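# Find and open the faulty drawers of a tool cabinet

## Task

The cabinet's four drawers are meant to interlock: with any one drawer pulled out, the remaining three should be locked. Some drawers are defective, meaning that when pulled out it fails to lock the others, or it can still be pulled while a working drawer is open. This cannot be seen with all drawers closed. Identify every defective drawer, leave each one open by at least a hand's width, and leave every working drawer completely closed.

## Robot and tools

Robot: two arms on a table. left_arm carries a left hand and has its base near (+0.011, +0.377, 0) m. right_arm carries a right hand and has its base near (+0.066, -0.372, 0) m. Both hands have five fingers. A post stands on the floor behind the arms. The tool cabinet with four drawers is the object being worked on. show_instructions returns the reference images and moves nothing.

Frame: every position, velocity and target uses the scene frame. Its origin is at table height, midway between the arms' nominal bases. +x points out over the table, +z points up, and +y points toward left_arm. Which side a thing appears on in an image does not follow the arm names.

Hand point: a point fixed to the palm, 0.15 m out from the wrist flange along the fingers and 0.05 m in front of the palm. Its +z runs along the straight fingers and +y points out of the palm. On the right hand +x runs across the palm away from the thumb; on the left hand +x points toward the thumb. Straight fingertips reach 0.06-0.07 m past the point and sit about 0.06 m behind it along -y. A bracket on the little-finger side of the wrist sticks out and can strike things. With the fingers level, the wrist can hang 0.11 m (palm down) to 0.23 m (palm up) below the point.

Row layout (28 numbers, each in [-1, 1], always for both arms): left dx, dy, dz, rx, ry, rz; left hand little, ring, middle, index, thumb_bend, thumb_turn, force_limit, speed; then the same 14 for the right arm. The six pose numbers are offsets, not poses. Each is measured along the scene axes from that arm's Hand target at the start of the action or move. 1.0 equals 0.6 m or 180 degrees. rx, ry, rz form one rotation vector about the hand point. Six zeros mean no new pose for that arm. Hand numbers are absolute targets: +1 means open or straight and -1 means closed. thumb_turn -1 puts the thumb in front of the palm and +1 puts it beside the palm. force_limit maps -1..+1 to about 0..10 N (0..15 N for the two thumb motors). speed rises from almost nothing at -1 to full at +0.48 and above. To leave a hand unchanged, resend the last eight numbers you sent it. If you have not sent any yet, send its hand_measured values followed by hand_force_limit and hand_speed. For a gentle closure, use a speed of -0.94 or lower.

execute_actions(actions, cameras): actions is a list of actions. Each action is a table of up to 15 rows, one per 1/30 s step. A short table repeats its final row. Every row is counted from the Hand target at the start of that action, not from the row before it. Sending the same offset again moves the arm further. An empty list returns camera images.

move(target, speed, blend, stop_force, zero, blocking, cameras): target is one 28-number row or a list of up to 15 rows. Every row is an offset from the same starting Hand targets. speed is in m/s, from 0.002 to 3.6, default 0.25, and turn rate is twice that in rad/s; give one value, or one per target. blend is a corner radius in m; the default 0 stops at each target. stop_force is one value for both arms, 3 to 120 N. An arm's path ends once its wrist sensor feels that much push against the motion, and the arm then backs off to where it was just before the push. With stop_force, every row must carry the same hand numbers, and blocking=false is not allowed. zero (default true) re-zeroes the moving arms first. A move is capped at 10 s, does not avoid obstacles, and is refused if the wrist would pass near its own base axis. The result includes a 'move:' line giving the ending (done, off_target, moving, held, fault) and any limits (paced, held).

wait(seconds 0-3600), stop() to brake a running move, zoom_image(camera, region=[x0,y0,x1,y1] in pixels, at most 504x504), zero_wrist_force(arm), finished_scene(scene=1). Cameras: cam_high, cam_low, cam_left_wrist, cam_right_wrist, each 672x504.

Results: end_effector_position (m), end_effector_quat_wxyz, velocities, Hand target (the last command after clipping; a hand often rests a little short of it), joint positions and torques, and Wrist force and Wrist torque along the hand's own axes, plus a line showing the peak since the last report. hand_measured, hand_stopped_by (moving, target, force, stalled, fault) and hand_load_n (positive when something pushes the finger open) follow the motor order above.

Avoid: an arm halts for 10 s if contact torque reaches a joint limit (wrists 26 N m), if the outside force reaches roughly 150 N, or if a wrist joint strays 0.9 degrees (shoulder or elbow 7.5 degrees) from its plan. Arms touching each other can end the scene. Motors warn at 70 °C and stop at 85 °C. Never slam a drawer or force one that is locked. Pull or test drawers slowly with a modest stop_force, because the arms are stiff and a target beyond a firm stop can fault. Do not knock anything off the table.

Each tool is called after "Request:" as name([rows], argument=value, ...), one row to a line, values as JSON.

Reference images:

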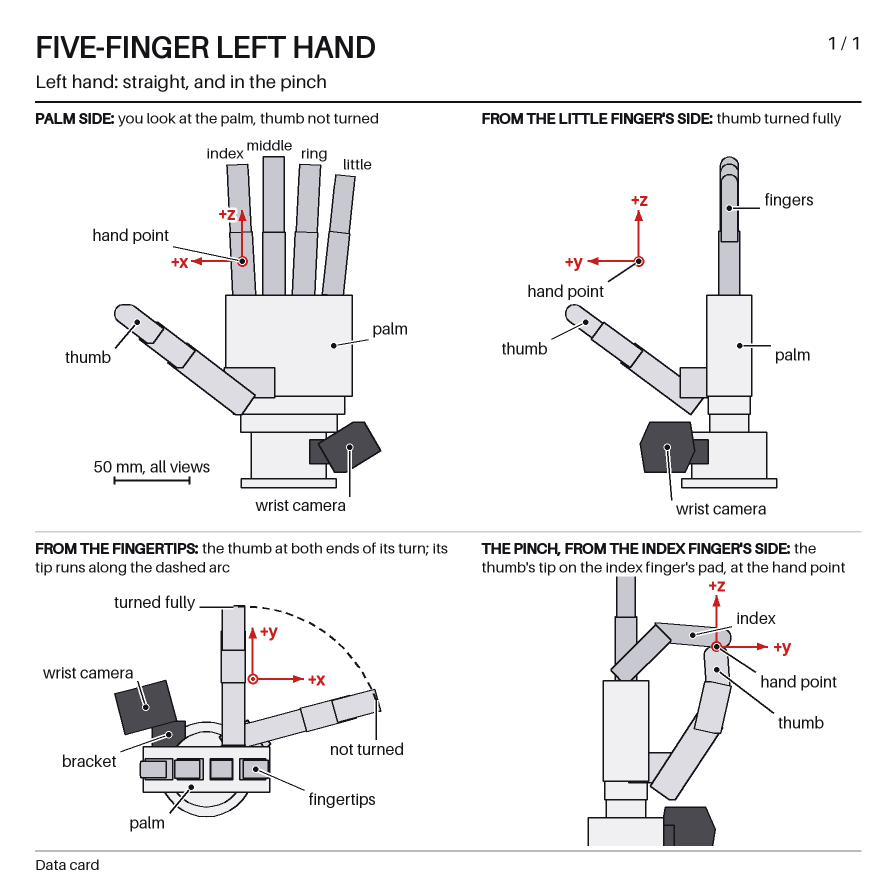

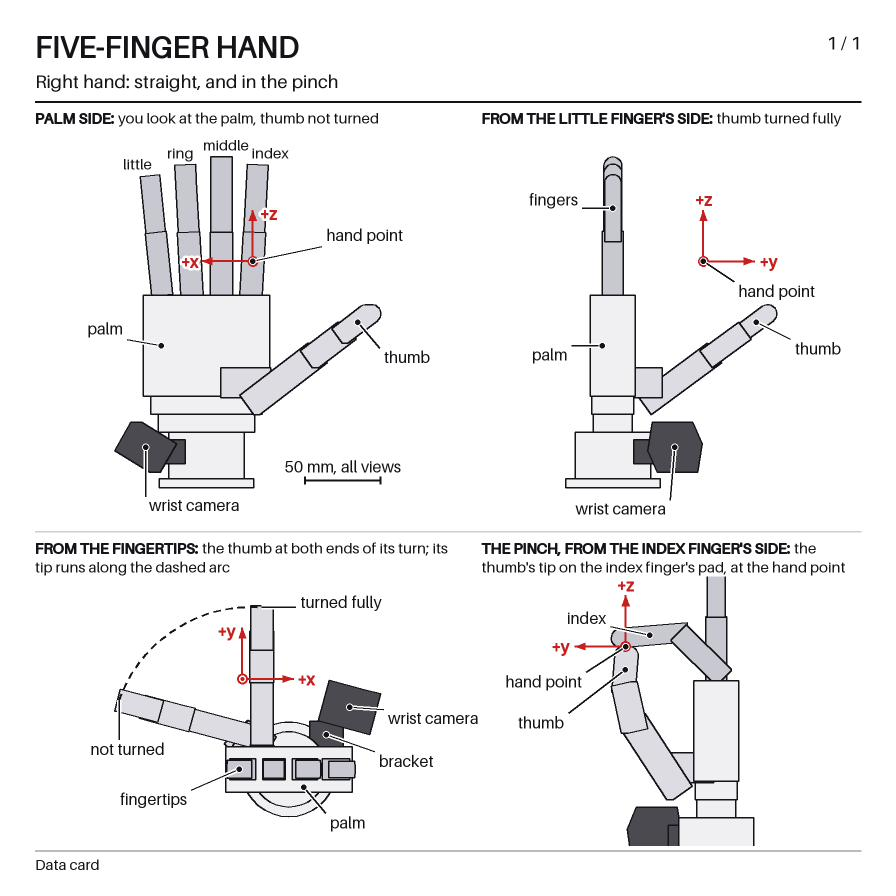

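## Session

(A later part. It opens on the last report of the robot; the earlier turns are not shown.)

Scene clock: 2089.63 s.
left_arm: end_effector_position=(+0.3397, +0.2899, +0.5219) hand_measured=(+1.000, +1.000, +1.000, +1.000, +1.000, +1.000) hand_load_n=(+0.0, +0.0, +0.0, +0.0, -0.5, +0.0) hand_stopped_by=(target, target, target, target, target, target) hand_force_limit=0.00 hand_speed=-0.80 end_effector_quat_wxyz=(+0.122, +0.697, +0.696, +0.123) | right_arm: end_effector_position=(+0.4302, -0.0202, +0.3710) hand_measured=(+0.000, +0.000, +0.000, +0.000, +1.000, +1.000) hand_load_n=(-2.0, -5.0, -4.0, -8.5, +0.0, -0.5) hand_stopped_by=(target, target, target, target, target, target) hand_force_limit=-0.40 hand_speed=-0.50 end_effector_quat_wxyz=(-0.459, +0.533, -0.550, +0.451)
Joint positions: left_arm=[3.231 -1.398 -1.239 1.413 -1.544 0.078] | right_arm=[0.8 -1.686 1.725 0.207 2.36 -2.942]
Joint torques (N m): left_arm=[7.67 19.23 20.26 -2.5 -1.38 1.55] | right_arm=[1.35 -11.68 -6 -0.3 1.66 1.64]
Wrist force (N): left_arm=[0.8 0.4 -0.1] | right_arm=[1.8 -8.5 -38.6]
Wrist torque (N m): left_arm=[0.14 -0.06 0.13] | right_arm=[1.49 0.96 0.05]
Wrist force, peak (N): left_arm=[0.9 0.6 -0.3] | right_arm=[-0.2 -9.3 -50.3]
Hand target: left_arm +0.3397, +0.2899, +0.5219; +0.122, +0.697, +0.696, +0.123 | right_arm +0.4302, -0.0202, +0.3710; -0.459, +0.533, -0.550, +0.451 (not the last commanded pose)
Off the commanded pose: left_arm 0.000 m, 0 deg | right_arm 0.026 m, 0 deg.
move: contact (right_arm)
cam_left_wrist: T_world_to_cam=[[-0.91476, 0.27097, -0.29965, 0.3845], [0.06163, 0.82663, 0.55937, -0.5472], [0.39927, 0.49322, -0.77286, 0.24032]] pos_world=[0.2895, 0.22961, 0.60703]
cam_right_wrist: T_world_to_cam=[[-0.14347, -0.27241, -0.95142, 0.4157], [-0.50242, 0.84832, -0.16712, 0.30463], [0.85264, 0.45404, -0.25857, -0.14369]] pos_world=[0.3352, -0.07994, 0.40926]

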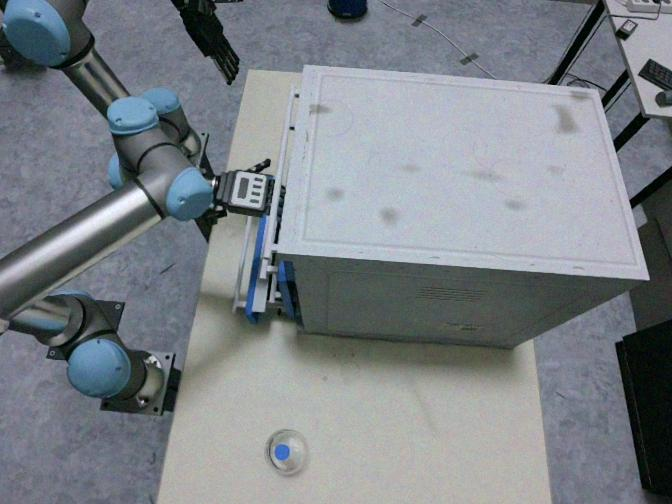

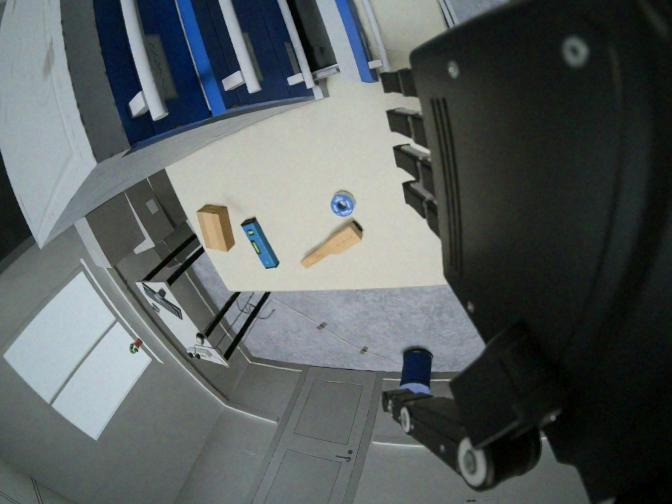

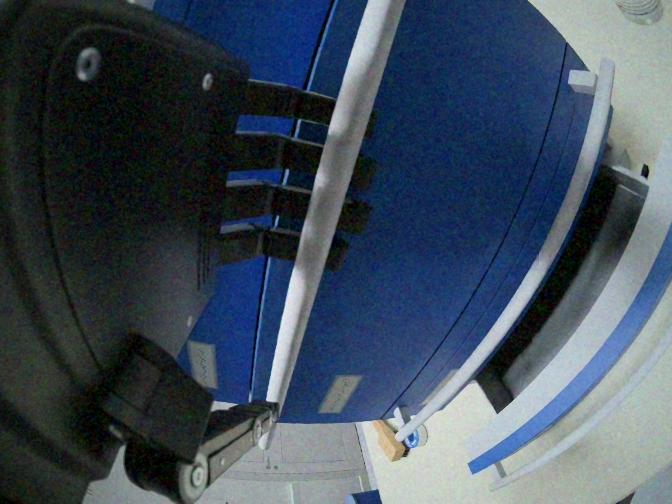

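Request:
move([
  [0,0,0,0,0,0,1,1,1,1,1,1,0,-0.8,-0.02,0,0,0,0,0,0,0,0,0,1,1,-0.4,-0.5],
  [0,0,0,0,0,0,1,1,1,1,1,1,0,-0.8,-0.07,0,0,0,0,0,0,0,0,0,1,1,-0.4,-0.5],
], speed=[0.012,0.015], blend=0.003)

Request:
move([
  [0,0,0,0,0,0,1,1,1,1,1,1,0,-0.8,0.006,0,0,0,0,0,0,0,0,0,1,1,-0.4,-0.5],
  [0,0,0,0,0,0,1,1,1,1,1,1,0,-0.8,0.006,0,0.055,0,0,0,0.2,0.2,0.2,0.2,1,1,-0.4,-0.5],
  [0,0,0,0,0,0,1,1,1,1,1,1,0,-0.8,-0.08,0,0.055,0,0,0,0,0,0,0,1,1,-0.4,-0.5],
  [0,0,0,0,0,0,1,1,1,1,1,1,0,-0.8,-0.11,0,-0.17,0,0,0,0,0,0,0,1,1,-0.4,-0.5],
], speed=[0.03,0.04,0.1,0.15], cameras=["cam_high","cam_left_wrist","cam_right_wrist"])

Scene clock: 2134.20 s.
left_arm: end_effector_position=(+0.3397, +0.2899, +0.5219) hand_measured=(+1.000, +1.000, +1.000, +1.000, +1.000, +1.000) hand_load_n=(+0.0, +0.0, +0.0, +0.0, +0.0, +0.0) hand_stopped_by=(target, target, target, target, target, target) hand_force_limit=0.00 hand_speed=-0.80 end_effector_quat_wxyz=(+0.122, +0.697, +0.696, +0.123) | right_arm: end_effector_position=(+0.3881, -0.0202, +0.3710) hand_measured=(+0.000, +0.000, +0.000, +0.000, +1.000, +1.000) hand_load_n=(+3.5, +3.5, +1.0, +1.0, +0.0, -0.5) hand_stopped_by=(target, target, target, target, target, target) hand_force_limit=-0.40 hand_speed=-0.50 end_effector_quat_wxyz=(-0.459, +0.533, -0.550, +0.451)
Joint positions: left_arm=[3.231 -1.398 -1.239 1.413 -1.544 0.078] | right_arm=[0.902 -1.714 1.751 0.238 2.458 -2.903]
Joint torques (N m): left_arm=[7.77 18.88 19.75 -2.47 -1.33 1.59] | right_arm=[-7.54 -19.8 -14.56 1.07 -0.33 -0.11]
Wrist force (N): left_arm=[0.4 0.5 -0.2] | right_arm=[-0.7 2.8 12.5]
Wrist torque (N m): left_arm=[0.15 -0.01 0.11] | right_arm=[0.13 -0.41 0.15]
Wrist force, peak (N): left_arm=[0.9 0.7 -0.3] | right_arm=[1.7 -8.6 -38.9]
Hand target: left_arm +0.3397, +0.2899, +0.5219; +0.122, +0.697, +0.696, +0.123 | right_arm +0.3882, -0.0202, +0.3710; -0.459, +0.533, -0.550, +0.451
Off the commanded pose: left_arm 0.000 m, 0 deg | right_arm 0.000 m, 0 deg.
move: done

Scene clock: 2138.93 s.
left_arm: end_effector_position=(+0.3397, +0.2899, +0.5219) hand_measured=(+1.000, +1.000, +1.000, +1.000, +1.000, +1.000) hand_load_n=(+0.0, +0.0, +0.0, +0.0, +0.0, +0.0) hand_stopped_by=(target, target, target, target, target, target) hand_force_limit=0.00 hand_speed=-0.80 end_effector_quat_wxyz=(+0.122, +0.697, +0.696, +0.123) | right_arm: end_effector_position=(+0.3222, -0.0202, +0.2689) hand_measured=(+0.000, +0.000, +0.000, +0.000, +1.000, +1.000) hand_load_n=(+0.0, +0.0, +0.0, +0.0, +0.0, +0.0) hand_stopped_by=(target, target, target, target, target, target) hand_force_limit=-0.40 hand_speed=-0.50 end_effector_quat_wxyz=(-0.459, +0.533, -0.549, +0.451)
Joint positions: left_arm=[3.231 -1.398 -1.239 1.413 -1.544 0.078] | right_arm=[1.087 -1.677 1.991 0.046 2.634 -2.8]
Joint torques (N m): left_arm=[7.5 19.01 20.08 -2.55 -1.26 1.49] | right_arm=[-12.14 -23.63 -25.71 0.8 -1.22 -0.63]
Wrist force (N): left_arm=[0.5 0.4 -0.1] | right_arm=[-0.6 -0.7 0.5]
Wrist torque (N m): left_arm=[0.13 -0.02 0.12] | right_arm=[0.27 0.08 0.18]
Wrist force, peak (N): left_arm=[0.9 0.6 -0.1] | right_arm=[-1.4 8.2 -10.3]
Hand target: left_arm +0.3397, +0.2899, +0.5219; +0.122, +0.697, +0.696, +0.123 | right_arm +0.3222, -0.0202, +0.2690; -0.459, +0.533, -0.550, +0.451
Off the commanded pose: left_arm 0.000 m, 0 deg | right_arm 0.000 m, 0 deg.
move: done
cam_left_wrist: T_world_to_cam=[[-0.91476, 0.27097, -0.29965, 0.3845], [0.06163, 0.82663, 0.55937, -0.5472], [0.39927, 0.49322, -0.77286, 0.24032]] pos_world=[0.2895, 0.22961, 0.60703]
cam_right_wrist: T_world_to_cam=[[-0.14344, -0.27265, -0.95136, 0.30311], [-0.50247, 0.84825, -0.16734, 0.23339], [0.85262, 0.45403, -0.25867, -0.07794]] pos_world=[0.2272, -0.07994, 0.30726]

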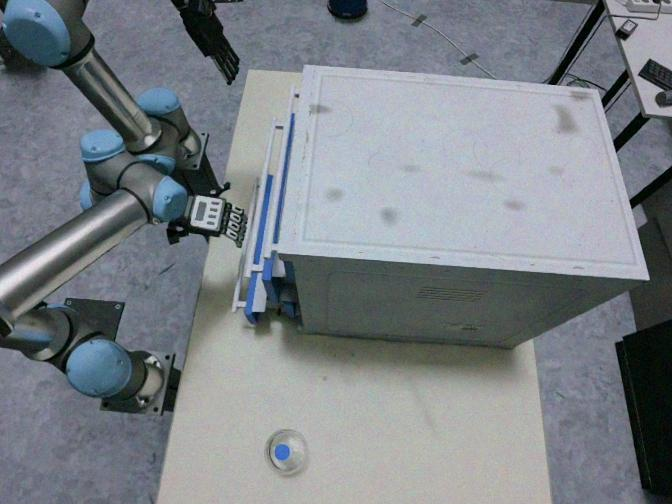

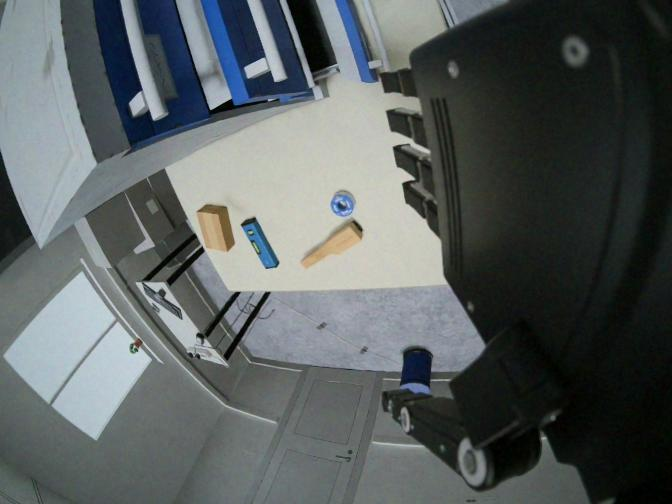

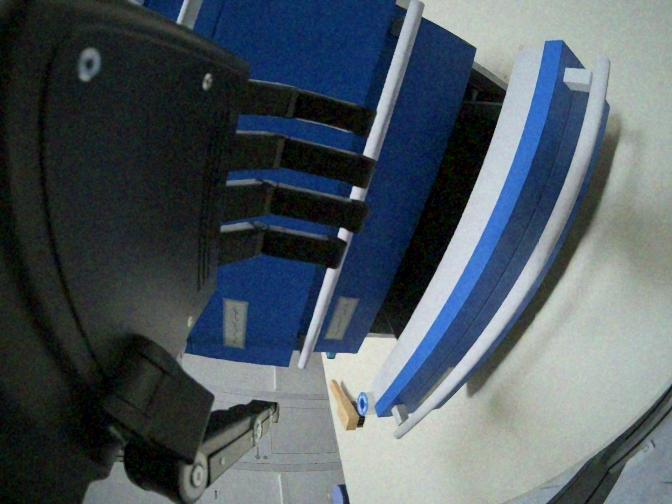

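Request:
move([
  [0,0,0,0,0,0,1,1,1,1,1,1,0,-0.8,0,0,0.1267,0,0,0,-1,-1,-1,-1,1,1,-0.4,-0.5],
  [0,0,0,0,0,0,1,1,1,1,1,1,0,-0.8,0.09,0,0.1267,0,0,0,-1,-1,-1,-1,1,1,-0.4,-0.5],
  [0,0,0,0,0,0,1,1,1,1,1,1,0,-0.8,0.1515,0,0.1267,0,0,0,-1,-1,-1,-1,1,1,-0.4,-0.5],
], speed=[0.15,0.08,0.015])

Request:
move([
  [0,0,0,0,0,0,1,1,1,1,1,1,0,-0.8,-0.12,0,0,0,0,0,-1,-1,-1,-1,1,1,-0.4,-0.5],
  [0,0,0,0,0,0,1,1,1,1,1,1,0,-0.8,-0.12,0,-0.135,0,0,0,0,0,0,0,1,1,-0.4,-0.5],
], speed=[0.1,0.12], blend=[0.01,0])

Request:
move([
  [0,0,0,0,0,0,1,1,1,1,1,1,0,-0.8,0.138,0,0,0,0,0,0,0,0,0,1,1,-0.4,-0.5],
  [0,0,0,0,0,0,1,1,1,1,1,1,0,-0.8,0.138,0,-0.07,0,0,0,0,0,0,0,1,1,-0.4,-0.5],
], speed=[0.05,0.03], stop_force=8, cameras=["cam_left_wrist","cam_right_wrist"])

Scene clock: 2159.30 s.
left_arm: end_effector_position=(+0.3397, +0.2899, +0.5219) hand_measured=(+1.000, +1.000, +1.000, +1.000, +1.000, +1.000) hand_load_n=(+0.0, +0.0, +0.0, +0.0, +0.0, +0.0) hand_stopped_by=(target, target, target, target, target, target) hand_force_limit=0.00 hand_speed=-0.80 end_effector_quat_wxyz=(+0.122, +0.697, +0.696, +0.123) | right_arm: end_effector_position=(+0.4133, -0.0202, +0.3450) hand_measured=(-1.000, -1.000, -1.000, -1.000, +1.000, +1.000) hand_load_n=(+0.0, +0.0, +0.0, -3.5, +0.0, +0.0) hand_stopped_by=(target, target, target, target, target, target) hand_force_limit=-0.40 hand_speed=-0.50 end_effector_quat_wxyz=(-0.459, +0.533, -0.550, +0.451)
Joint positions: left_arm=[3.231 -1.398 -1.239 1.413 -1.544 0.078] | right_arm=[0.839 -1.695 1.8 0.151 2.398 -2.928]
Joint torques (N m): left_arm=[7.31 19.03 19.78 -2.55 -1.23 1.54] | right_arm=[6.21 -11.59 -26.67 -1.78 1.23 -0.47]
Wrist force (N): left_arm=[0.4 0.6 -0.2] | right_arm=[-1.5 -1.7 -14.1]
Wrist torque (N m): left_arm=[0.17 0.00 0.10] | right_arm=[0.92 0.40 0.12]
Wrist force, peak (N): left_arm=[0.9 0.7 -0.4] | right_arm=[-0.5 -1.7 -25.6]
Hand target: left_arm +0.3397, +0.2899, +0.5219; +0.122, +0.697, +0.696, +0.123 | right_arm +0.4131, -0.0202, +0.3450; -0.459, +0.533, -0.550, +0.451
Off the commanded pose: left_arm 0.000 m, 0 deg | right_arm 0.000 m, 0 deg.
move: done

Scene clock: 2162.17 s.
left_arm: end_effector_position=(+0.3397, +0.2899, +0.5219) hand_measured=(+1.000, +1.000, +1.000, +1.000, +1.000, +1.000) hand_load_n=(+0.0, +0.0, +0.0, +0.0, +0.0, +0.0) hand_stopped_by=(target, target, target, target, target, target) hand_force_limit=0.00 hand_speed=-0.80 end_effector_quat_wxyz=(+0.122, +0.697, +0.696, +0.123) | right_arm: end_effector_position=(+0.3411, -0.0202, +0.2640) hand_measured=(+0.000, +0.000, +0.000, +0.000, +1.000, +1.000) hand_load_n=(+0.0, +0.0, +0.0, +0.0, +0.0, +0.0) hand_stopped_by=(target, target, target, target, target, target) hand_force_limit=-0.40 hand_speed=-0.50 end_effector_quat_wxyz=(-0.459, +0.533, -0.550, +0.451)
Joint positions: left_arm=[3.231 -1.398 -1.239 1.413 -1.544 0.078] | right_arm=[1.03 -1.677 2.001 0.004 2.581 -2.837]
Joint torques (N m): left_arm=[7.74 19.08 20.12 -2.43 -1.24 1.62] | right_arm=[-10.69 -24.18 -29.99 -1.79 -0.29 1.24]
Wrist force (N): left_arm=[0.6 0.4 -0.3] | right_arm=[-0.6 -0.5 0.5]
Wrist torque (N m): left_arm=[0.14 -0.05 0.13] | right_arm=[0.29 0.10 0.17]
Wrist force, peak (N): left_arm=[0.9 0.6 -0.4] | right_arm=[-1.1 -1.6 -13.9]
Hand target: left_arm +0.3397, +0.2899, +0.5219; +0.122, +0.697, +0.696, +0.123 | right_arm +0.3411, -0.0202, +0.2640; -0.459, +0.533, -0.550, +0.451
Off the commanded pose: left_arm 0.000 m, 0 deg | right_arm 0.000 m, 0 deg.
move: done

Scene clock: 2166.33 s.
left_arm: end_effector_position=(+0.3397, +0.2899, +0.5219) hand_measured=(+1.000, +1.000, +1.000, +1.000, +1.000, +1.000) hand_load_n=(+0.0, +0.0, +0.0, +0.0, +0.0, +0.0) hand_stopped_by=(target, target, target, target, target, target) hand_force_limit=0.00 hand_speed=-0.80 end_effector_quat_wxyz=(+0.122, +0.697, +0.696, +0.123) | right_arm: end_effector_position=(+0.4239, -0.0202, +0.2220) hand_measured=(+0.000, +0.000, +0.000, +0.000, +1.000, +1.000) hand_load_n=(+0.0, +0.0, +0.0, +0.0, +0.0, +0.0) hand_stopped_by=(target, target, target, target, target, target) hand_force_limit=-0.40 hand_speed=-0.50 end_effector_quat_wxyz=(-0.459, +0.533, -0.550, +0.451)
Joint positions: left_arm=[3.231 -1.398 -1.239 1.413 -1.544 0.078] | right_arm=[0.814 -1.604 2.044 -0.19 2.374 -2.937]
Joint torques (N m): left_arm=[6.98 18.96 20.1 -2.55 -1.26 1.4] | right_arm=[12.77 -26.88 -30.18 1.8 1.9 -1.49]
Wrist force (N): left_arm=[0.6 0.5 -0.1] | right_arm=[-0.5 -0.6 0.3]
Wrist torque (N m): left_arm=[0.15 -0.03 0.12] | right_arm=[0.30 0.10 0.12]
Wrist force, peak (N): left_arm=[0.8 0.9 -0.1] | right_arm=[-0.4 -1.1 0.7]
Hand target: left_arm +0.3397, +0.2899, +0.5219; +0.122, +0.697, +0.696, +0.123 | right_arm +0.4239, -0.0202, +0.2220; -0.459, +0.533, -0.550, +0.451
Off the commanded pose: left_arm 0.000 m, 0 deg | right_arm 0.000 m, 0 deg.
move: done
cam_left_wrist: T_world_to_cam=[[-0.91476, 0.27097, -0.29965, 0.3845], [0.06163, 0.82663, 0.55937, -0.5472], [0.39927, 0.49322, -0.77286, 0.24032]] pos_world=[0.2895, 0.22961, 0.60703]
cam_right_wrist: T_world_to_cam=[[-0.14347, -0.27241, -0.95142, 0.27303], [-0.50242, 0.84832, -0.16712, 0.27656], [0.85264, 0.45404, -0.25857, -0.17684]] pos_world=[0.3289, -0.07994, 0.26026]

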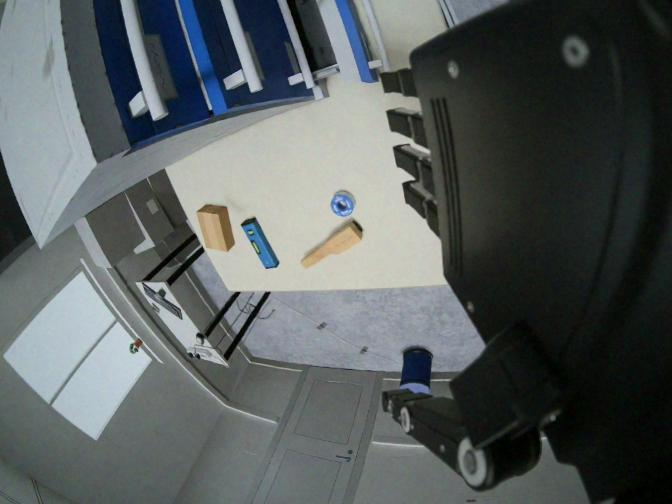

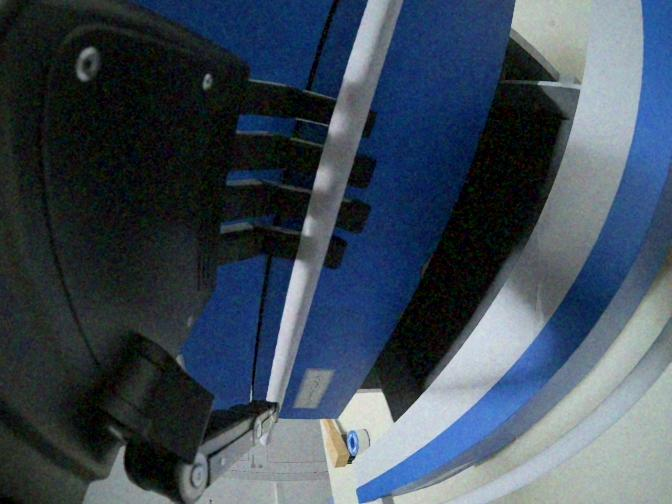

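Request:
move([
  [0,0,0,0,0,0,1,1,1,1,1,1,0,-0.8,-0.058,0,0,0,0,0,0,0,0,0,1,1,-0.4,-0.5],
], speed=[0.012], stop_force=38)

Request:
move([
  [0,0,0,0,0,0,1,1,1,1,1,1,0,-0.8,0.006,0,0,0,0,0,0,0,0,0,1,1,-0.4,-0.5],
  [0,0,0,0,0,0,1,1,1,1,1,1,0,-0.8,0.006,0,0.077,0,0,0,0,0,0,0,1,1,-0.4,-0.5],
  [0,0,0,0,0,0,1,1,1,1,1,1,0,-0.8,-0.08,0,0.12,0,0,0,-1,-1,-1,-1,1,1,-0.4,-0.4],
  [0,0,0,0,0,0,1,1,1,1,1,1,0,-0.8,0.02,0,0.205,0,0,0,-1,-1,-1,-1,1,1,-0.4,-0.4],
], speed=[0.03,0.06,0.15,0.1], blend=[0,0.01,0,0])

Request:
move([
  [0,0,0,0,0,0,1,1,1,1,1,1,0,-0.8,0.09,0,0,0,0,0,-1,-1,-1,-1,1,1,-0.4,-0.4],
], speed=[0.01], stop_force=40, cameras=["cam_high","cam_left_wrist","cam_right_wrist"])

Scene clock: 2185.90 s.
left_arm: end_effector_position=(+0.3397, +0.2899, +0.5219) hand_measured=(+1.000, +1.000, +1.000, +1.000, +1.000, +1.000) hand_load_n=(+0.0, +0.0, +0.0, +0.0, +0.0, +0.0) hand_stopped_by=(target, target, target, target, target, target) hand_force_limit=0.00 hand_speed=-0.80 end_effector_quat_wxyz=(+0.122, +0.697, +0.696, +0.123) | right_arm: end_effector_position=(+0.3891, -0.0202, +0.2220) hand_measured=(+0.000, +0.000, +0.000, +0.000, +1.000, +1.000) hand_load_n=(+3.5, +4.0, +1.0, +1.0, +0.0, +0.0) hand_stopped_by=(target, target, target, target, target, target) hand_force_limit=-0.40 hand_speed=-0.50 end_effector_quat_wxyz=(-0.459, +0.533, -0.550, +0.451)
Joint positions: left_arm=[3.231 -1.398 -1.239 1.413 -1.544 0.078] | right_arm=[0.899 -1.626 2.066 -0.167 2.455 -2.904]
Joint torques (N m): left_arm=[7.53 19 19.62 -2.56 -1.28 1.53] | right_arm=[-9.17 -8.91 -26.21 -1.47 -0.81 -1.53]
Wrist force (N): left_arm=[0.3 0.2 -0.4] | right_arm=[-2.1 1.5 12.9]
Wrist torque (N m): left_arm=[0.12 0.00 0.11] | right_arm=[0.05 -0.34 0.03]
Wrist force, peak (N): left_arm=[0.9 0.6 -0.2] | right_arm=[-2.6 3.2 25.7]
Hand target: left_arm +0.3397, +0.2899, +0.5219; +0.122, +0.697, +0.696, +0.123 | right_arm +0.3891, -0.0202, +0.2220; -0.459, +0.533, -0.550, +0.451
Off the commanded pose: left_arm 0.000 m, 0 deg | right_arm 0.000 m, 0 deg.
move: done

Scene clock: 2189.80 s.
left_arm: end_effector_position=(+0.3397, +0.2899, +0.5219) hand_measured=(+1.000, +1.000, +1.000, +1.000, +1.000, +1.000) hand_load_n=(+0.0, +0.0, +0.0, +0.0, -0.5, +0.0) hand_stopped_by=(target, target, target, target, target, target) hand_force_limit=0.00 hand_speed=-0.80 end_effector_quat_wxyz=(+0.122, +0.697, +0.696, +0.123) | right_arm: end_effector_position=(+0.4012, -0.0202, +0.3450) hand_measured=(-1.000, -1.000, -1.000, -1.000, +1.000, +1.000) hand_load_n=(+0.0, +0.0, +0.0, +0.0, +0.0, -0.5) hand_stopped_by=(target, target, target, target, target, target) hand_force_limit=-0.40 hand_speed=-0.40 end_effector_quat_wxyz=(-0.459, +0.533, -0.550, +0.451)
Joint positions: left_arm=[3.231 -1.398 -1.239 1.413 -1.544 0.078] | right_arm=[0.869 -1.702 1.807 0.16 2.426 -2.916]
Joint torques (N m): left_arm=[7.06 19.16 19.4 -2.41 -1.09 1.48] | right_arm=[13.35 -18.89 -10.68 -2.47 2.26 1.7]
Wrist force (N): left_arm=[0.7 0.6 0.0] | right_arm=[-0.3 -0.2 0.3]
Wrist torque (N m): left_arm=[0.15 -0.04 0.11] | right_arm=[0.37 0.05 0.10]
Wrist force, peak (N): left_arm=[0.5 0.9 -0.5] | right_arm=[-2.0 1.4 12.8]
Hand target: left_arm +0.3397, +0.2899, +0.5219; +0.122, +0.697, +0.696, +0.123 | right_arm +0.4011, -0.0202, +0.3450; -0.459, +0.533, -0.550, +0.451
Off the commanded pose: left_arm 0.000 m, 0 deg | right_arm 0.000 m, 0 deg.
move: done

Scene clock: 2194.33 s.
left_arm: end_effector_position=(+0.3397, +0.2899, +0.5219) hand_measured=(+1.000, +1.000, +1.000, +1.000, +1.000, +1.000) hand_load_n=(+0.5, +0.0, +0.0, +0.0, +0.0, +0.0) hand_stopped_by=(target, target, target, target, target, target) hand_force_limit=0.00 hand_speed=-0.80 end_effector_quat_wxyz=(+0.122, +0.697, +0.696, +0.123) | right_arm: end_effector_position=(+0.4353, -0.0202, +0.3450) hand_measured=(-1.000, -1.000, -1.000, -1.000, +1.000, +1.000) hand_load_n=(-1.0, -1.5, -1.5, -6.5, +0.0, -0.5) hand_stopped_by=(target, target, target, target, target, target) hand_force_limit=-0.40 hand_speed=-0.40 end_effector_quat_wxyz=(-0.459, +0.533, -0.550, +0.451)
Joint positions: left_arm=[3.231 -1.398 -1.239 1.413 -1.544 0.078] | right_arm=[0.789 -1.678 1.784 0.137 2.349 -2.946]
Joint torques (N m): left_arm=[7.83 19.16 19.05 -2.63 -1.32 1.52] | right_arm=[1.82 -14.13 -8.83 -0.9 1.77 1.61]
Wrist force (N): left_arm=[0.3 0.3 -0.1] | right_arm=[1.3 -3.5 -39.0]
Wrist torque (N m): left_arm=[0.11 0.01 0.11] | right_arm=[1.95 0.89 0.20]
Wrist force, peak (N): left_arm=[0.9 0.6 0.0] | right_arm=[0.1 -2.8 -53.8]
Hand target: left_arm +0.3397, +0.2899, +0.5219; +0.122, +0.697, +0.696, +0.123 | right_arm +0.4353, -0.0202, +0.3450; -0.459, +0.533, -0.550, +0.451 (not the last commanded pose)
Off the commanded pose: left_arm 0.000 m, 0 deg | right_arm 0.020 m, 0 deg.
move: contact (right_arm)
cam_left_wrist: T_world_to_cam=[[-0.91476, 0.27097, -0.29965, 0.3845], [0.06163, 0.82663, 0.55937, -0.5472], [0.39927, 0.49322, -0.77286, 0.24032]] pos_world=[0.2895, 0.22961, 0.60703]
cam_right_wrist: T_world_to_cam=[[-0.14347, -0.27241, -0.95142, 0.39167], [-0.50242, 0.84832, -0.16712, 0.30293], [0.85264, 0.45404, -0.25857, -0.15471]] pos_world=[0.3403, -0.08004, 0.38326]

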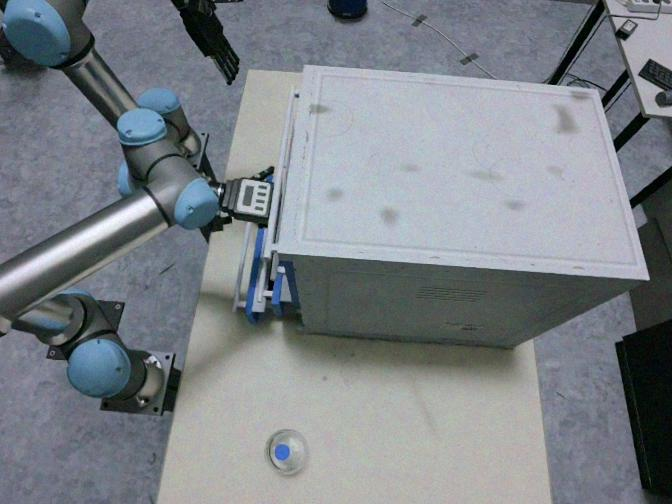

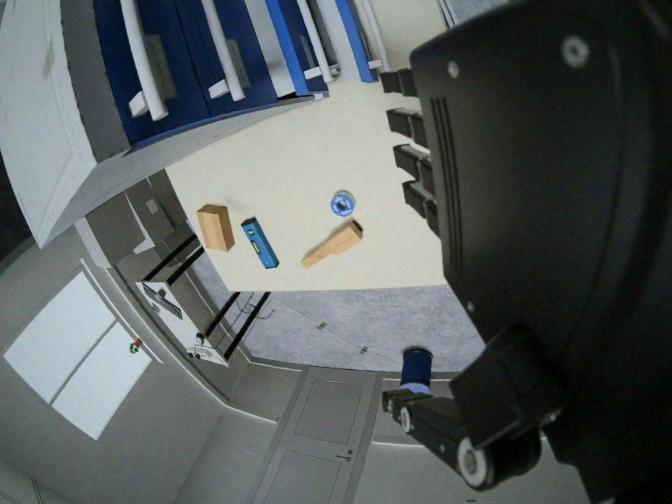

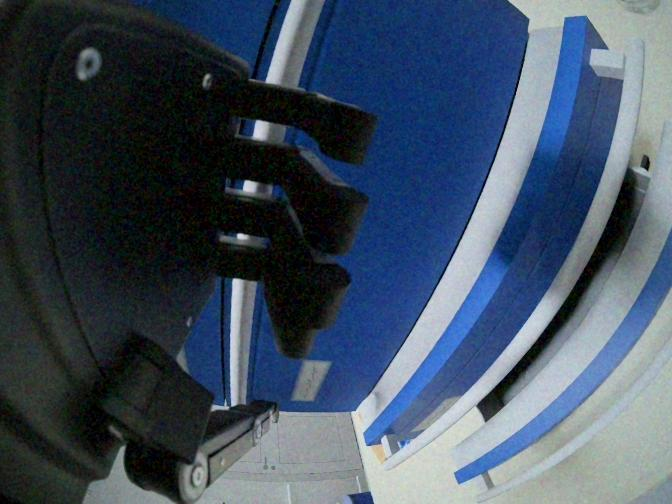

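Request:
move([
  [0,0,0,0,0,0,1,1,1,1,1,1,0,-0.8,-0.09,0,0,0,0,0,-1,-1,-1,-1,1,1,-0.4,-0.5],
  [0,0,0,0,0,0,1,1,1,1,1,1,0,-0.8,-0.16,0,0.07,0,0,0,0.6,0.6,0.6,0.6,1,1,-0.4,-0.4],
], speed=[0.1,0.12], blend=[0.01,0])

Request:
move([
  [0,0,0,0,0,0,1,1,1,1,1,1,0,-0.8,0.1095,0,0,0,0,0,0.45,0.45,0.45,0.45,1,1,-0.4,-0.5],
  [0,0,0,0,0,0,1,1,1,1,1,1,0,-0.8,0.1212,0,-0.0067,0,0,0,0.3,0.3,0.3,0.3,1,1,-0.4,-0.5],
  [0,0,0,0,0,0,1,1,1,1,1,1,0,-0.8,0.1412,0,-0.015,0,0,0,0.15,0.15,0.15,0.15,1,1,-0.4,-0.5],
  [0,0,0,0,0,0,1,1,1,1,1,1,0,-0.8,0.1645,0,-0.0217,0,0,0,0,0,0,0,1,1,-0.4,-0.5],
  [0,0,0,0,0,0,1,1,1,1,1,1,0,-0.8,0.173,0,-0.0267,0,0,0,0,0,0,0,1,1,-0.4,-0.5],
], speed=[0.06,0.04,0.04,0.04,0.04])

Request:
move([
  [0,0,0,0,0,0,1,1,1,1,1,1,0,-0.8,-0.083,0,0,0,0,0,0,0,0,0,1,1,-0.4,-0.5],
], speed=[0.012], stop_force=38, cameras=["cam_high","cam_left_wrist","cam_right_wrist"])

Scene clock: 2241.10 s.
left_arm: end_effector_position=(+0.3397, +0.2899, +0.5219) hand_measured=(+1.000, +1.000, +1.000, +1.000, +1.000, +1.000) hand_load_n=(+0.0, +0.0, +0.0, +0.0, +0.0, +0.0) hand_stopped_by=(target, target, target, target, target, target) hand_force_limit=0.00 hand_speed=-0.80 end_effector_quat_wxyz=(+0.122, +0.697, +0.696, +0.123) | right_arm: end_effector_position=(+0.3393, -0.0202, +0.3870) hand_measured=(+0.600, +0.600, +0.600, +0.600, +1.000, +1.000) hand_load_n=(+0.0, +0.0, +0.0, +0.0, +0.0, -0.5) hand_stopped_by=(target, target, target, target, target, target) hand_force_limit=-0.40 hand_speed=-0.40 end_effector_quat_wxyz=(-0.459, +0.533, -0.550, +0.451)
Joint positions: left_arm=[3.231 -1.398 -1.239 1.413 -1.544 0.078] | right_arm=[1.036 -1.725 1.724 0.332 2.586 -2.834]
Joint torques (N m): left_arm=[6.84 18.86 19.49 -2.58 -1.29 1.51] | right_arm=[-11.89 -3.99 -10.15 2.16 1.05 -1.84]
Wrist force (N): left_arm=[0.6 0.8 -0.2] | right_arm=[-0.1 -0.6 0.2]
Wrist torque (N m): left_arm=[0.20 -0.02 0.11] | right_arm=[0.29 0.04 0.16]
Wrist force, peak (N): left_arm=[0.7 0.9 -0.2] | right_arm=[1.5 -3.4 -39.2]
Hand target: left_arm +0.3397, +0.2899, +0.5219; +0.122, +0.697, +0.696, +0.123 | right_arm +0.3393, -0.0202, +0.3870; -0.459, +0.533, -0.550, +0.451
Off the commanded pose: left_arm 0.000 m, 0 deg | right_arm 0.000 m, 0 deg.
move: done

Scene clock: 2246.10 s.
left_arm: end_effector_position=(+0.3397, +0.2899, +0.5219) hand_measured=(+1.000, +1.000, +1.000, +1.000, +1.000, +1.000) hand_load_n=(+0.0, +0.0, +0.0, +0.0, +0.0, +0.0) hand_stopped_by=(target, target, target, target, target, target) hand_force_limit=0.00 hand_speed=-0.80 end_effector_quat_wxyz=(+0.122, +0.697, +0.696, +0.123) | right_arm: end_effector_position=(+0.4432, -0.0202, +0.3708) hand_measured=(+0.000, +0.000, +0.000, +0.000, +1.000, +1.000) hand_load_n=(+0.0, +0.0, +0.0, +0.0, +0.0, +0.0) hand_stopped_by=(target, target, target, target, target, target) hand_force_limit=-0.40 hand_speed=-0.50 end_effector_quat_wxyz=(-0.459, +0.533, -0.550, +0.451) end_effector_velocity=(-0.002, -0.001, -0.001) end_effector_angular_velocity=(-0.004, +0.003, -0.001)
Joint positions: left_arm=[3.231 -1.398 -1.239 1.413 -1.544 0.078] | right_arm=[0.772 -1.675 1.715 0.199 2.332 -2.951]
Joint velocities: left_arm=[within noise] | right_arm=[0.003 0 0 0.005 0.004 0.001]
Joint torques (N m): left_arm=[7.25 19.18 19.02 -2.54 -1.23 1.42] | right_arm=[11.23 -26.27 -21.07 1.91 2.24 0.83]
Wrist force (N): left_arm=[0.7 0.4 -0.2] | right_arm=[-0.7 0.2 0.4]
Wrist torque (N m): left_arm=[0.14 -0.05 0.12] | right_arm=[0.46 0.12 0.18]
Wrist force, peak (N): left_arm=[0.8 0.8 0.0] | right_arm=[-0.4 -7.7 -33.1]
Hand target: left_arm +0.3397, +0.2899, +0.5219; +0.122, +0.697, +0.696, +0.123 | right_arm +0.4431, -0.0202, +0.3710; -0.459, +0.533, -0.550, +0.451
Off the commanded pose: left_arm 0.000 m, 0 deg | right_arm 0.000 m, 0 deg.
move: done

Scene clock: 2251.37 s.
left_arm: end_effector_position=(+0.3397, +0.2899, +0.5219) hand_measured=(+1.000, +1.000, +1.000, +1.000, +1.000, +1.000) hand_load_n=(+0.0, -0.5, +0.0, +0.0, +0.0, +0.0) hand_stopped_by=(target, target, target, target, target, target) hand_force_limit=0.00 hand_speed=-0.80 end_effector_quat_wxyz=(+0.122, +0.697, +0.696, +0.123) | right_arm: end_effector_position=(+0.3933, -0.0202, +0.3710) hand_measured=(+0.000, +0.000, +0.000, +0.000, +1.000, +1.000) hand_load_n=(+3.5, +3.5, +1.0, +0.5, +0.0, +0.0) hand_stopped_by=(target, target, target, target, target, target) hand_force_limit=-0.40 hand_speed=-0.50 end_effector_quat_wxyz=(-0.459, +0.533, -0.550, +0.451)
Joint positions: left_arm=[3.231 -1.398 -1.239 1.413 -1.544 0.078] | right_arm=[0.888 -1.711 1.749 0.233 2.445 -2.908]
Joint torques (N m): left_arm=[7.76 18.62 18.93 -2.53 -1.21 1.38] | right_arm=[-8.76 -9.08 -28.5 -1.49 -0.86 -1.41]
Wrist force (N): left_arm=[0.7 0.5 -0.1] | right_arm=[-1.2 3.2 13.3]
Wrist torque (N m): left_arm=[0.14 -0.04 0.12] | right_arm=[0.15 -0.43 0.15]
Wrist force, peak (N): left_arm=[0.9 0.6 -0.3] | right_arm=[-3.1 4.2 30.6]
Hand target: left_arm +0.3397, +0.2899, +0.5219; +0.122, +0.697, +0.696, +0.123 | right_arm +0.3933, -0.0202, +0.3710; -0.459, +0.533, -0.550, +0.451
Off the commanded pose: left_arm 0.000 m, 0 deg | right_arm 0.000 m, 0 deg.
move: done
cam_left_wrist: T_world_to_cam=[[-0.91476, 0.27097, -0.29965, 0.3845], [0.06163, 0.82663, 0.55937, -0.5472], [0.39927, 0.49322, -0.77286, 0.24032]] pos_world=[0.2895, 0.22961, 0.60703]
cam_right_wrist: T_world_to_cam=[[-0.14354, -0.27247, -0.9514, 0.41038], [-0.50244, 0.8483, -0.16714, 0.28618], [0.85262, 0.45402, -0.25867, -0.11213]] pos_world=[0.2983, -0.08004, 0.40926]

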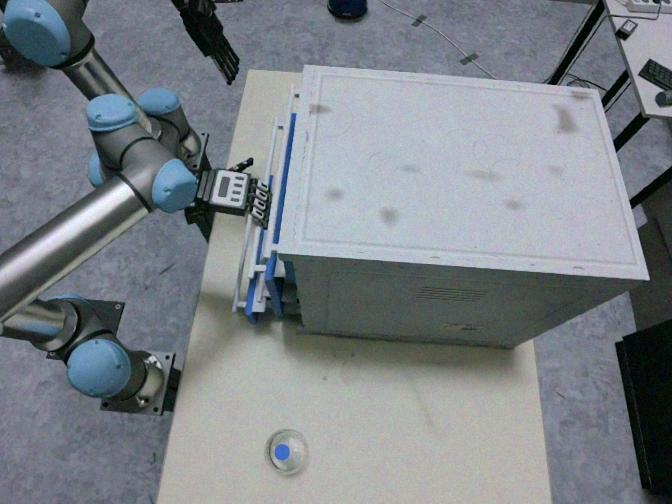

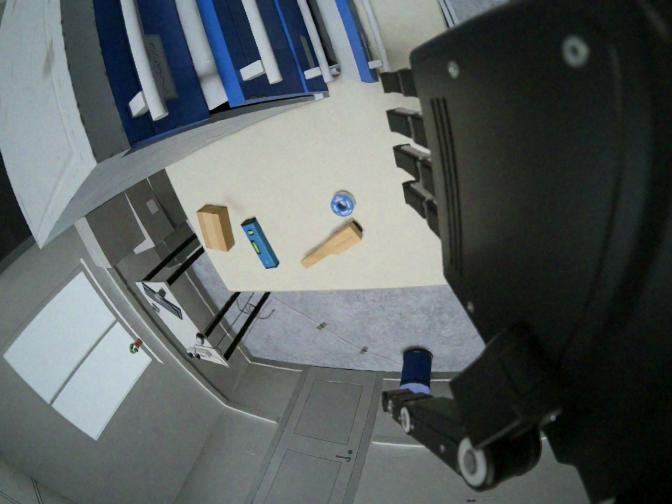

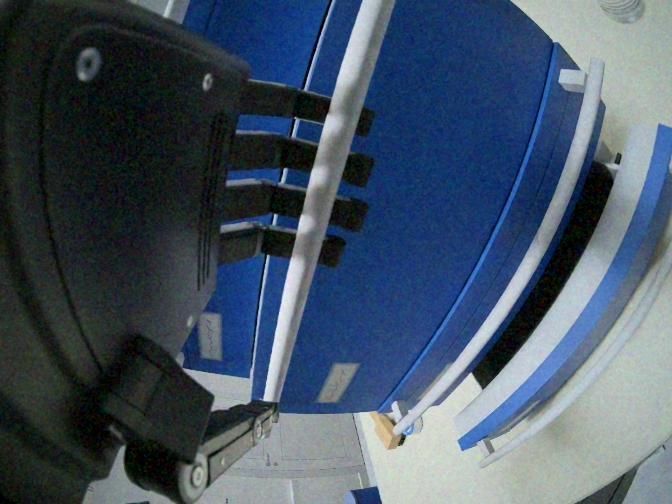

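Request:
move([
  [0,0,0,0,0,0,1,1,1,1,1,1,0,-0.8,0.006,0,0,0,0,0,0,0,0,0,1,1,-0.4,-0.5],
  [0,0,0,0,0,0,1,1,1,1,1,1,0,-0.8,0.006,0,0.072,0,0,0,0.1,0.1,0.1,0.1,1,1,-0.4,-0.5],
  [0,0,0,0,0,0,1,1,1,1,1,1,0,-0.8,-0.12,0,0.072,0,0,0,-1,-1,-1,-1,1,1,-0.4,-0.5],
  [0,0,0,0,0,0,1,1,1,1,1,1,0,-0.8,-0.12,0,-0.292,0,0,0,-1,-1,-1,-1,1,1,-0.4,-0.5],
  [0,0,0,0,0,0,1,1,1,1,1,1,0,-0.8,-0.035,0,-0.292,0,0,0,-1,-1,-1,-1,1,1,-0.4,-0.5],
], speed=[0.03,0.04,0.1,0.15,0.1])

Request:
move([
  [0,0,0,0,0,0,1,1,1,1,1,1,0,-0.8,0.12,0,0,0,0,0,-1,-1,-1,-1,1,1,-0.4,-0.4],
], speed=[0.01], stop_force=36, cameras=["cam_high","cam_left_wrist","cam_right_wrist"])

Scene clock: 2270.77 s.
left_arm: end_effector_position=(+0.3397, +0.2899, +0.5219) hand_measured=(+1.000, +1.000, +1.000, +1.000, +1.000, +1.000) hand_load_n=(+0.0, +0.0, +0.0, +0.0, +0.0, +0.0) hand_stopped_by=(target, target, target, target, target, target) hand_force_limit=0.00 hand_speed=-0.80 end_effector_quat_wxyz=(+0.122, +0.697, +0.696, +0.123) | right_arm: end_effector_position=(+0.3724, -0.0202, +0.1958) hand_measured=(-1.000, -1.000, -1.000, -1.000, +1.000, +1.000) hand_load_n=(+0.0, +0.0, +0.0, +0.0, +0.0, -0.5) hand_stopped_by=(target, target, target, target, target, target) hand_force_limit=-0.40 hand_speed=-0.50 end_effector_quat_wxyz=(-0.459, +0.533, -0.550, +0.451)
Joint positions: left_arm=[3.231 -1.398 -1.239 1.413 -1.544 0.078] | right_arm=[0.943 -1.599 2.117 -0.229 2.498 -2.884]
Joint torques (N m): left_arm=[7.4 19.39 18.85 -2.44 -1.24 1.37] | right_arm=[5.62 -21.13 -6.37 2.11 1.16 1.35]
Wrist force (N): left_arm=[0.7 0.5 -0.4] | right_arm=[-0.3 0.2 0.4]
Wrist torque (N m): left_arm=[0.16 -0.06 0.13] | right_arm=[0.46 0.03 0.05]
Wrist force, peak (N): left_arm=[0.9 0.7 -0.2] | right_arm=[-1.2 2.9 13.4]
Hand target: left_arm +0.3397, +0.2899, +0.5219; +0.122, +0.697, +0.696, +0.123 | right_arm +0.3723, -0.0202, +0.1958; -0.459, +0.533, -0.550, +0.451
Off the commanded pose: left_arm 0.000 m, 0 deg | right_arm 0.000 m, 0 deg.
move: done

Scene clock: 2276.13 s.
left_arm: end_effector_position=(+0.3397, +0.2899, +0.5219) hand_measured=(+1.000, +1.000, +1.000, +1.000, +1.000, +1.000) hand_load_n=(+0.0, +0.0, +0.0, +0.0, +0.0, +0.0) hand_stopped_by=(target, target, target, target, target, target) hand_force_limit=0.00 hand_speed=-0.80 end_effector_quat_wxyz=(+0.122, +0.697, +0.696, +0.123) | right_arm: end_effector_position=(+0.4151, -0.0202, +0.1958) hand_measured=(-1.000, -1.000, -1.000, -1.000, +1.000, +1.000) hand_load_n=(-0.5, -1.5, -1.0, -5.5, +0.0, -0.5) hand_stopped_by=(target, target, target, target, target, target) hand_force_limit=-0.40 hand_speed=-0.40 end_effector_quat_wxyz=(-0.459, +0.533, -0.550, +0.451)
Joint positions: left_arm=[3.231 -1.398 -1.239 1.413 -1.544 0.078] | right_arm=[0.835 -1.578 2.094 -0.261 2.394 -2.929]
Joint torques (N m): left_arm=[7.4 19.02 19.16 -2.55 -1.18 1.21] | right_arm=[3.27 -20.88 -9.17 -0.08 2.02 1.48]
Wrist force (N): left_arm=[0.6 0.5 -0.2] | right_arm=[-0.2 -3.8 -32.6]
Wrist torque (N m): left_arm=[0.14 -0.04 0.13] | right_arm=[1.77 0.79 0.11]
Wrist force, peak (N): left_arm=[0.9 0.7 0.0] | right_arm=[-1.2 -7.1 -54.8]
Hand target: left_arm +0.3397, +0.2899, +0.5219; +0.122, +0.697, +0.696, +0.123 | right_arm +0.4151, -0.0202, +0.1958; -0.459, +0.533, -0.550, +0.451 (not the last commanded pose)
Off the commanded pose: left_arm 0.000 m, 0 deg | right_arm 0.029 m, 0 deg.
move: contact (right_arm)
cam_left_wrist: T_world_to_cam=[[-0.91476, 0.27097, -0.29965, 0.3845], [0.06163, 0.82663, 0.55937, -0.5472], [0.39927, 0.49322, -0.77286, 0.24032]] pos_world=[0.2895, 0.22961, 0.60703]
cam_right_wrist: T_world_to_cam=[[-0.14354, -0.27247, -0.9514, 0.24683], [-0.50244, 0.8483, -0.16714, 0.26785], [0.85262, 0.45402, -0.25867, -0.17604]] pos_world=[0.3201, -0.08004, 0.23406]

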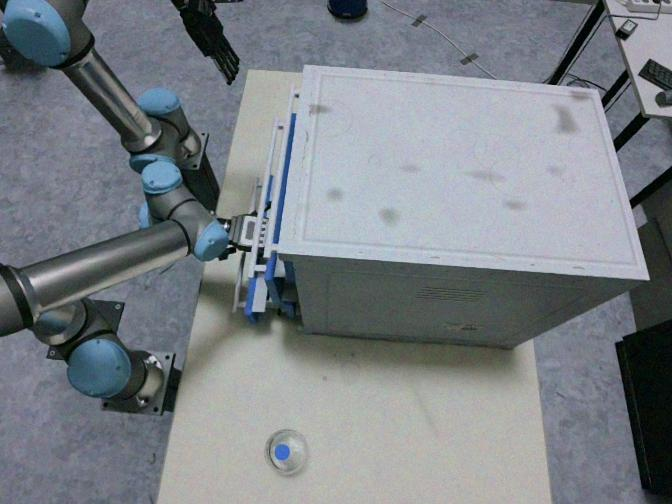

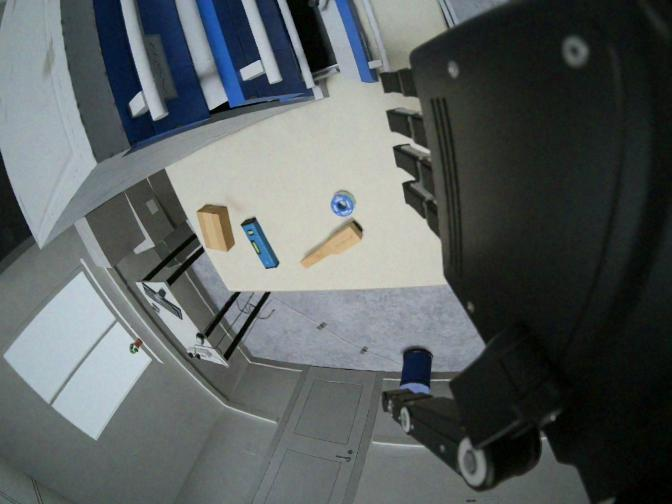

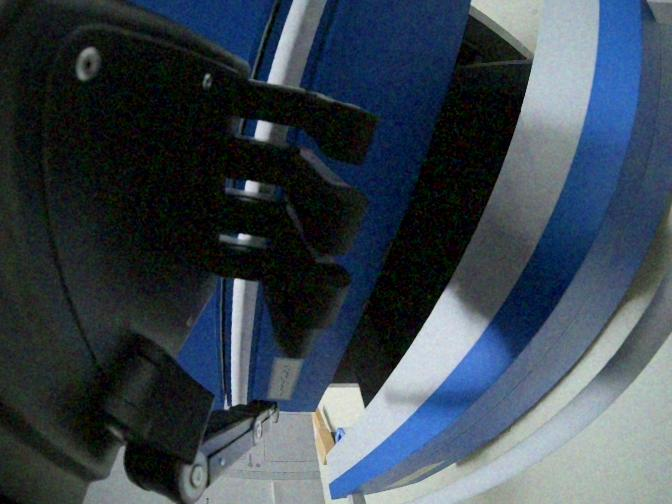

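Request:
move([
  [0,0,0,0,0,0,1,1,1,1,1,1,0,-0.8,-0.14,0,0,0,0,0,-1,-1,-1,-1,1,1,-0.4,-0.5],
  [0,0,0,0,0,0,1,1,1,1,1,1,0,-0.8,-0.14,0,0.532,0,0,0,0,0,0,0,1,1,-0.4,-0.5],
], speed=[0.1,0.2], blend=[0.01,0])

Request:
move([
  [0,0,0,0,0,0,1,1,1,1,1,1,0,-0.8,0.185,0,0,0,0,0,0,0,0,0,1,1,-0.4,-0.5],
  [0,0,0,0,0,0,1,1,1,1,1,1,0,-0.8,0.185,0,-0.075,0,0,0,0,0,0,0,1,1,-0.4,-0.5],
], speed=[0.06,0.03], stop_force=8)

Request:
move([
  [0,0,0,0,0,0,1,1,1,1,1,1,0,-0.8,-0.06,0,0,0,0,0,0,0,0,0,1,1,-0.4,-0.5],
], speed=[0.01], stop_force=38, cameras=["cam_high","cam_left_wrist","cam_right_wrist"])

Scene clock: 2342.53 s.
left_arm: end_effector_position=(+0.3397, +0.2899, +0.5219) hand_measured=(+1.000, +1.000, +1.000, +1.000, +1.000, +1.000) hand_load_n=(+0.0, +0.0, +0.0, +0.0, +0.0, +0.0) hand_stopped_by=(target, target, target, target, target, target) hand_force_limit=0.00 hand_speed=-0.80 end_effector_quat_wxyz=(+0.122, +0.697, +0.696, +0.123) | right_arm: end_effector_position=(+0.3311, -0.0202, +0.5150) hand_measured=(+0.000, +0.000, +0.000, +0.000, +1.000, +1.000) hand_load_n=(+0.0, +0.0, +0.0, +0.0, +0.0, +0.0) hand_stopped_by=(target, target, target, target, target, target) hand_force_limit=-0.40 hand_speed=-0.50 end_effector_quat_wxyz=(-0.459, +0.533, -0.550, +0.451)
Joint positions: left_arm=[3.231 -1.398 -1.239 1.413 -1.544 0.078] | right_arm=[1.06 -1.676 1.35 0.67 2.609 -2.818]
Joint torques (N m): left_arm=[7.5 19.19 18.9 -2.38 -1.24 1.29] | right_arm=[-6.69 -24.16 -30.02 2.28 2.09 -1.76]
Wrist force (N): left_arm=[0.6 0.6 -0.4] | right_arm=[-0.3 0.0 0.2]
Wrist torque (N m): left_arm=[0.17 -0.05 0.12] | right_arm=[0.43 0.04 0.09]
Wrist force, peak (N): left_arm=[0.7 0.7 -0.3] | right_arm=[-0.2 -4.2 -32.6]
Hand target: left_arm +0.3397, +0.2899, +0.5219; +0.122, +0.697, +0.696, +0.123 | right_arm +0.3311, -0.0202, +0.5150; -0.459, +0.533, -0.550, +0.451
Off the commanded pose: left_arm 0.000 m, 0 deg | right_arm 0.000 m, 0 deg.
move: done

Scene clock: 2346.77 s.
left_arm: end_effector_position=(+0.3397, +0.2899, +0.5219) hand_measured=(+1.000, +1.000, +1.000, +1.000, +1.000, +1.000) hand_load_n=(+0.0, +0.0, +0.0, -0.5, +0.0, +0.0) hand_stopped_by=(target, target, target, target, target, target) hand_force_limit=0.00 hand_speed=-0.80 end_effector_quat_wxyz=(+0.122, +0.697, +0.696, +0.123) | right_arm: end_effector_position=(+0.4421, -0.0202, +0.4700) hand_measured=(+0.000, +0.000, +0.000, +0.000, +1.000, +1.000) hand_load_n=(-0.5, +0.0, +0.0, +0.0, +0.0, +0.0) hand_stopped_by=(target, target, target, target, target, target) hand_force_limit=-0.40 hand_speed=-0.50 end_effector_quat_wxyz=(-0.459, +0.533, -0.550, +0.451)
Joint positions: left_arm=[3.231 -1.398 -1.239 1.413 -1.544 0.078] | right_arm=[0.774 -1.656 1.444 0.452 2.334 -2.95]
Joint torques (N m): left_arm=[7.25 19.94 18.41 -2.49 -1.14 1.23] | right_arm=[10.76 -6.89 -32.28 1.86 -0.2 -1.36]
Wrist force (N): left_arm=[0.9 0.2 -0.3] | right_arm=[-0.6 0.1 0.3]
Wrist torque (N m): left_arm=[0.12 -0.08 0.14] | right_arm=[0.45 0.10 0.12]
Wrist force, peak (N): left_arm=[0.9 0.7 -0.3] | right_arm=[-0.4 0.2 1.0]
Hand target: left_arm +0.3397, +0.2899, +0.5219; +0.122, +0.697, +0.696, +0.123 | right_arm +0.4421, -0.0202, +0.4700; -0.459, +0.533, -0.550, +0.451
Off the commanded pose: left_arm 0.000 m, 0 deg | right_arm 0.000 m, 0 deg.
move: done

Scene clock: 2351.63 s.
left_arm: end_effector_position=(+0.3397, +0.2899, +0.5219) hand_measured=(+1.000, +1.000, +1.000, +1.000, +1.000, +1.000) hand_load_n=(+0.0, +0.0, +0.0, +0.0, +0.0, +0.0) hand_stopped_by=(target, target, target, target, target, target) hand_force_limit=0.00 hand_speed=-0.80 end_effector_quat_wxyz=(+0.122, +0.697, +0.696, +0.123) | right_arm: end_effector_position=(+0.4061, -0.0202, +0.4700) hand_measured=(+0.000, +0.000, +0.000, +0.000, +1.000, +1.000) hand_load_n=(+4.0, +4.0, +1.0, +1.0, +0.0, +0.0) hand_stopped_by=(target, target, target, target, target, target) hand_force_limit=-0.40 hand_speed=-0.50 end_effector_quat_wxyz=(-0.459, +0.533, -0.550, +0.451)
Joint positions: left_arm=[3.231 -1.398 -1.239 1.413 -1.544 0.078] | right_arm=[0.857 -1.684 1.47 0.475 2.414 -2.921]
Joint torques (N m): left_arm=[7.44 19.26 18.7 -2.61 -1.16 1.33] | right_arm=[-8.72 -10.69 -27.79 -1.51 -0.86 -1.52]
Wrist force (N): left_arm=[0.4 0.4 -0.2] | right_arm=[-2.1 2.6 13.6]
Wrist torque (N m): left_arm=[0.14 -0.01 0.11] | right_arm=[0.11 -0.40 0.10]
Wrist force, peak (N): left_arm=[0.7 1.0 -0.1] | right_arm=[-2.8 3.0 28.3]
Hand target: left_arm +0.3397, +0.2899, +0.5219; +0.122, +0.697, +0.696, +0.123 | right_arm +0.4061, -0.0202, +0.4700; -0.459, +0.533, -0.550, +0.451
Off the commanded pose: left_arm 0.000 m, 0 deg | right_arm 0.000 m, 0 deg.
move: done
cam_left_wrist: T_world_to_cam=[[-0.91476, 0.27097, -0.29965, 0.3845], [0.06163, 0.82663, 0.55937, -0.5472], [0.39927, 0.49322, -0.77286, 0.24032]] pos_world=[0.2895, 0.22961, 0.60703]
cam_right_wrist: T_world_to_cam=[[-0.1435, -0.27255, -0.95138, 0.50638], [-0.50245, 0.84828, -0.16723, 0.30921], [0.85262, 0.45402, -0.25867, -0.09744]] pos_world=[0.3111, -0.08004, 0.50826]

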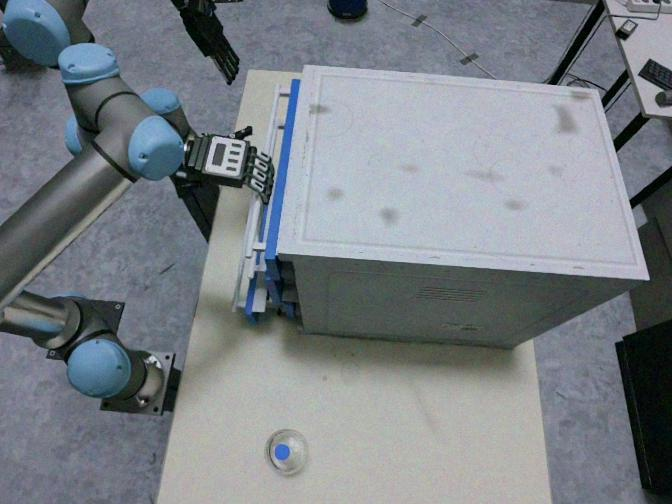

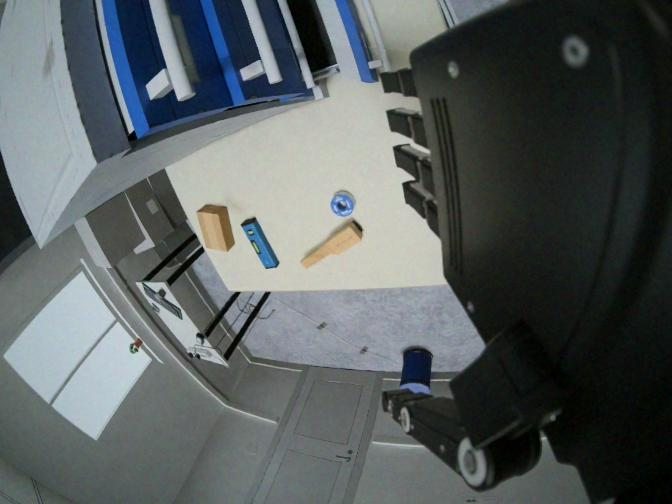

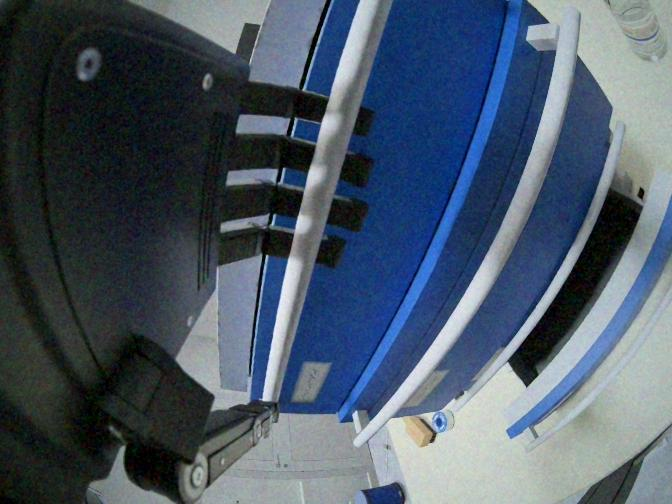

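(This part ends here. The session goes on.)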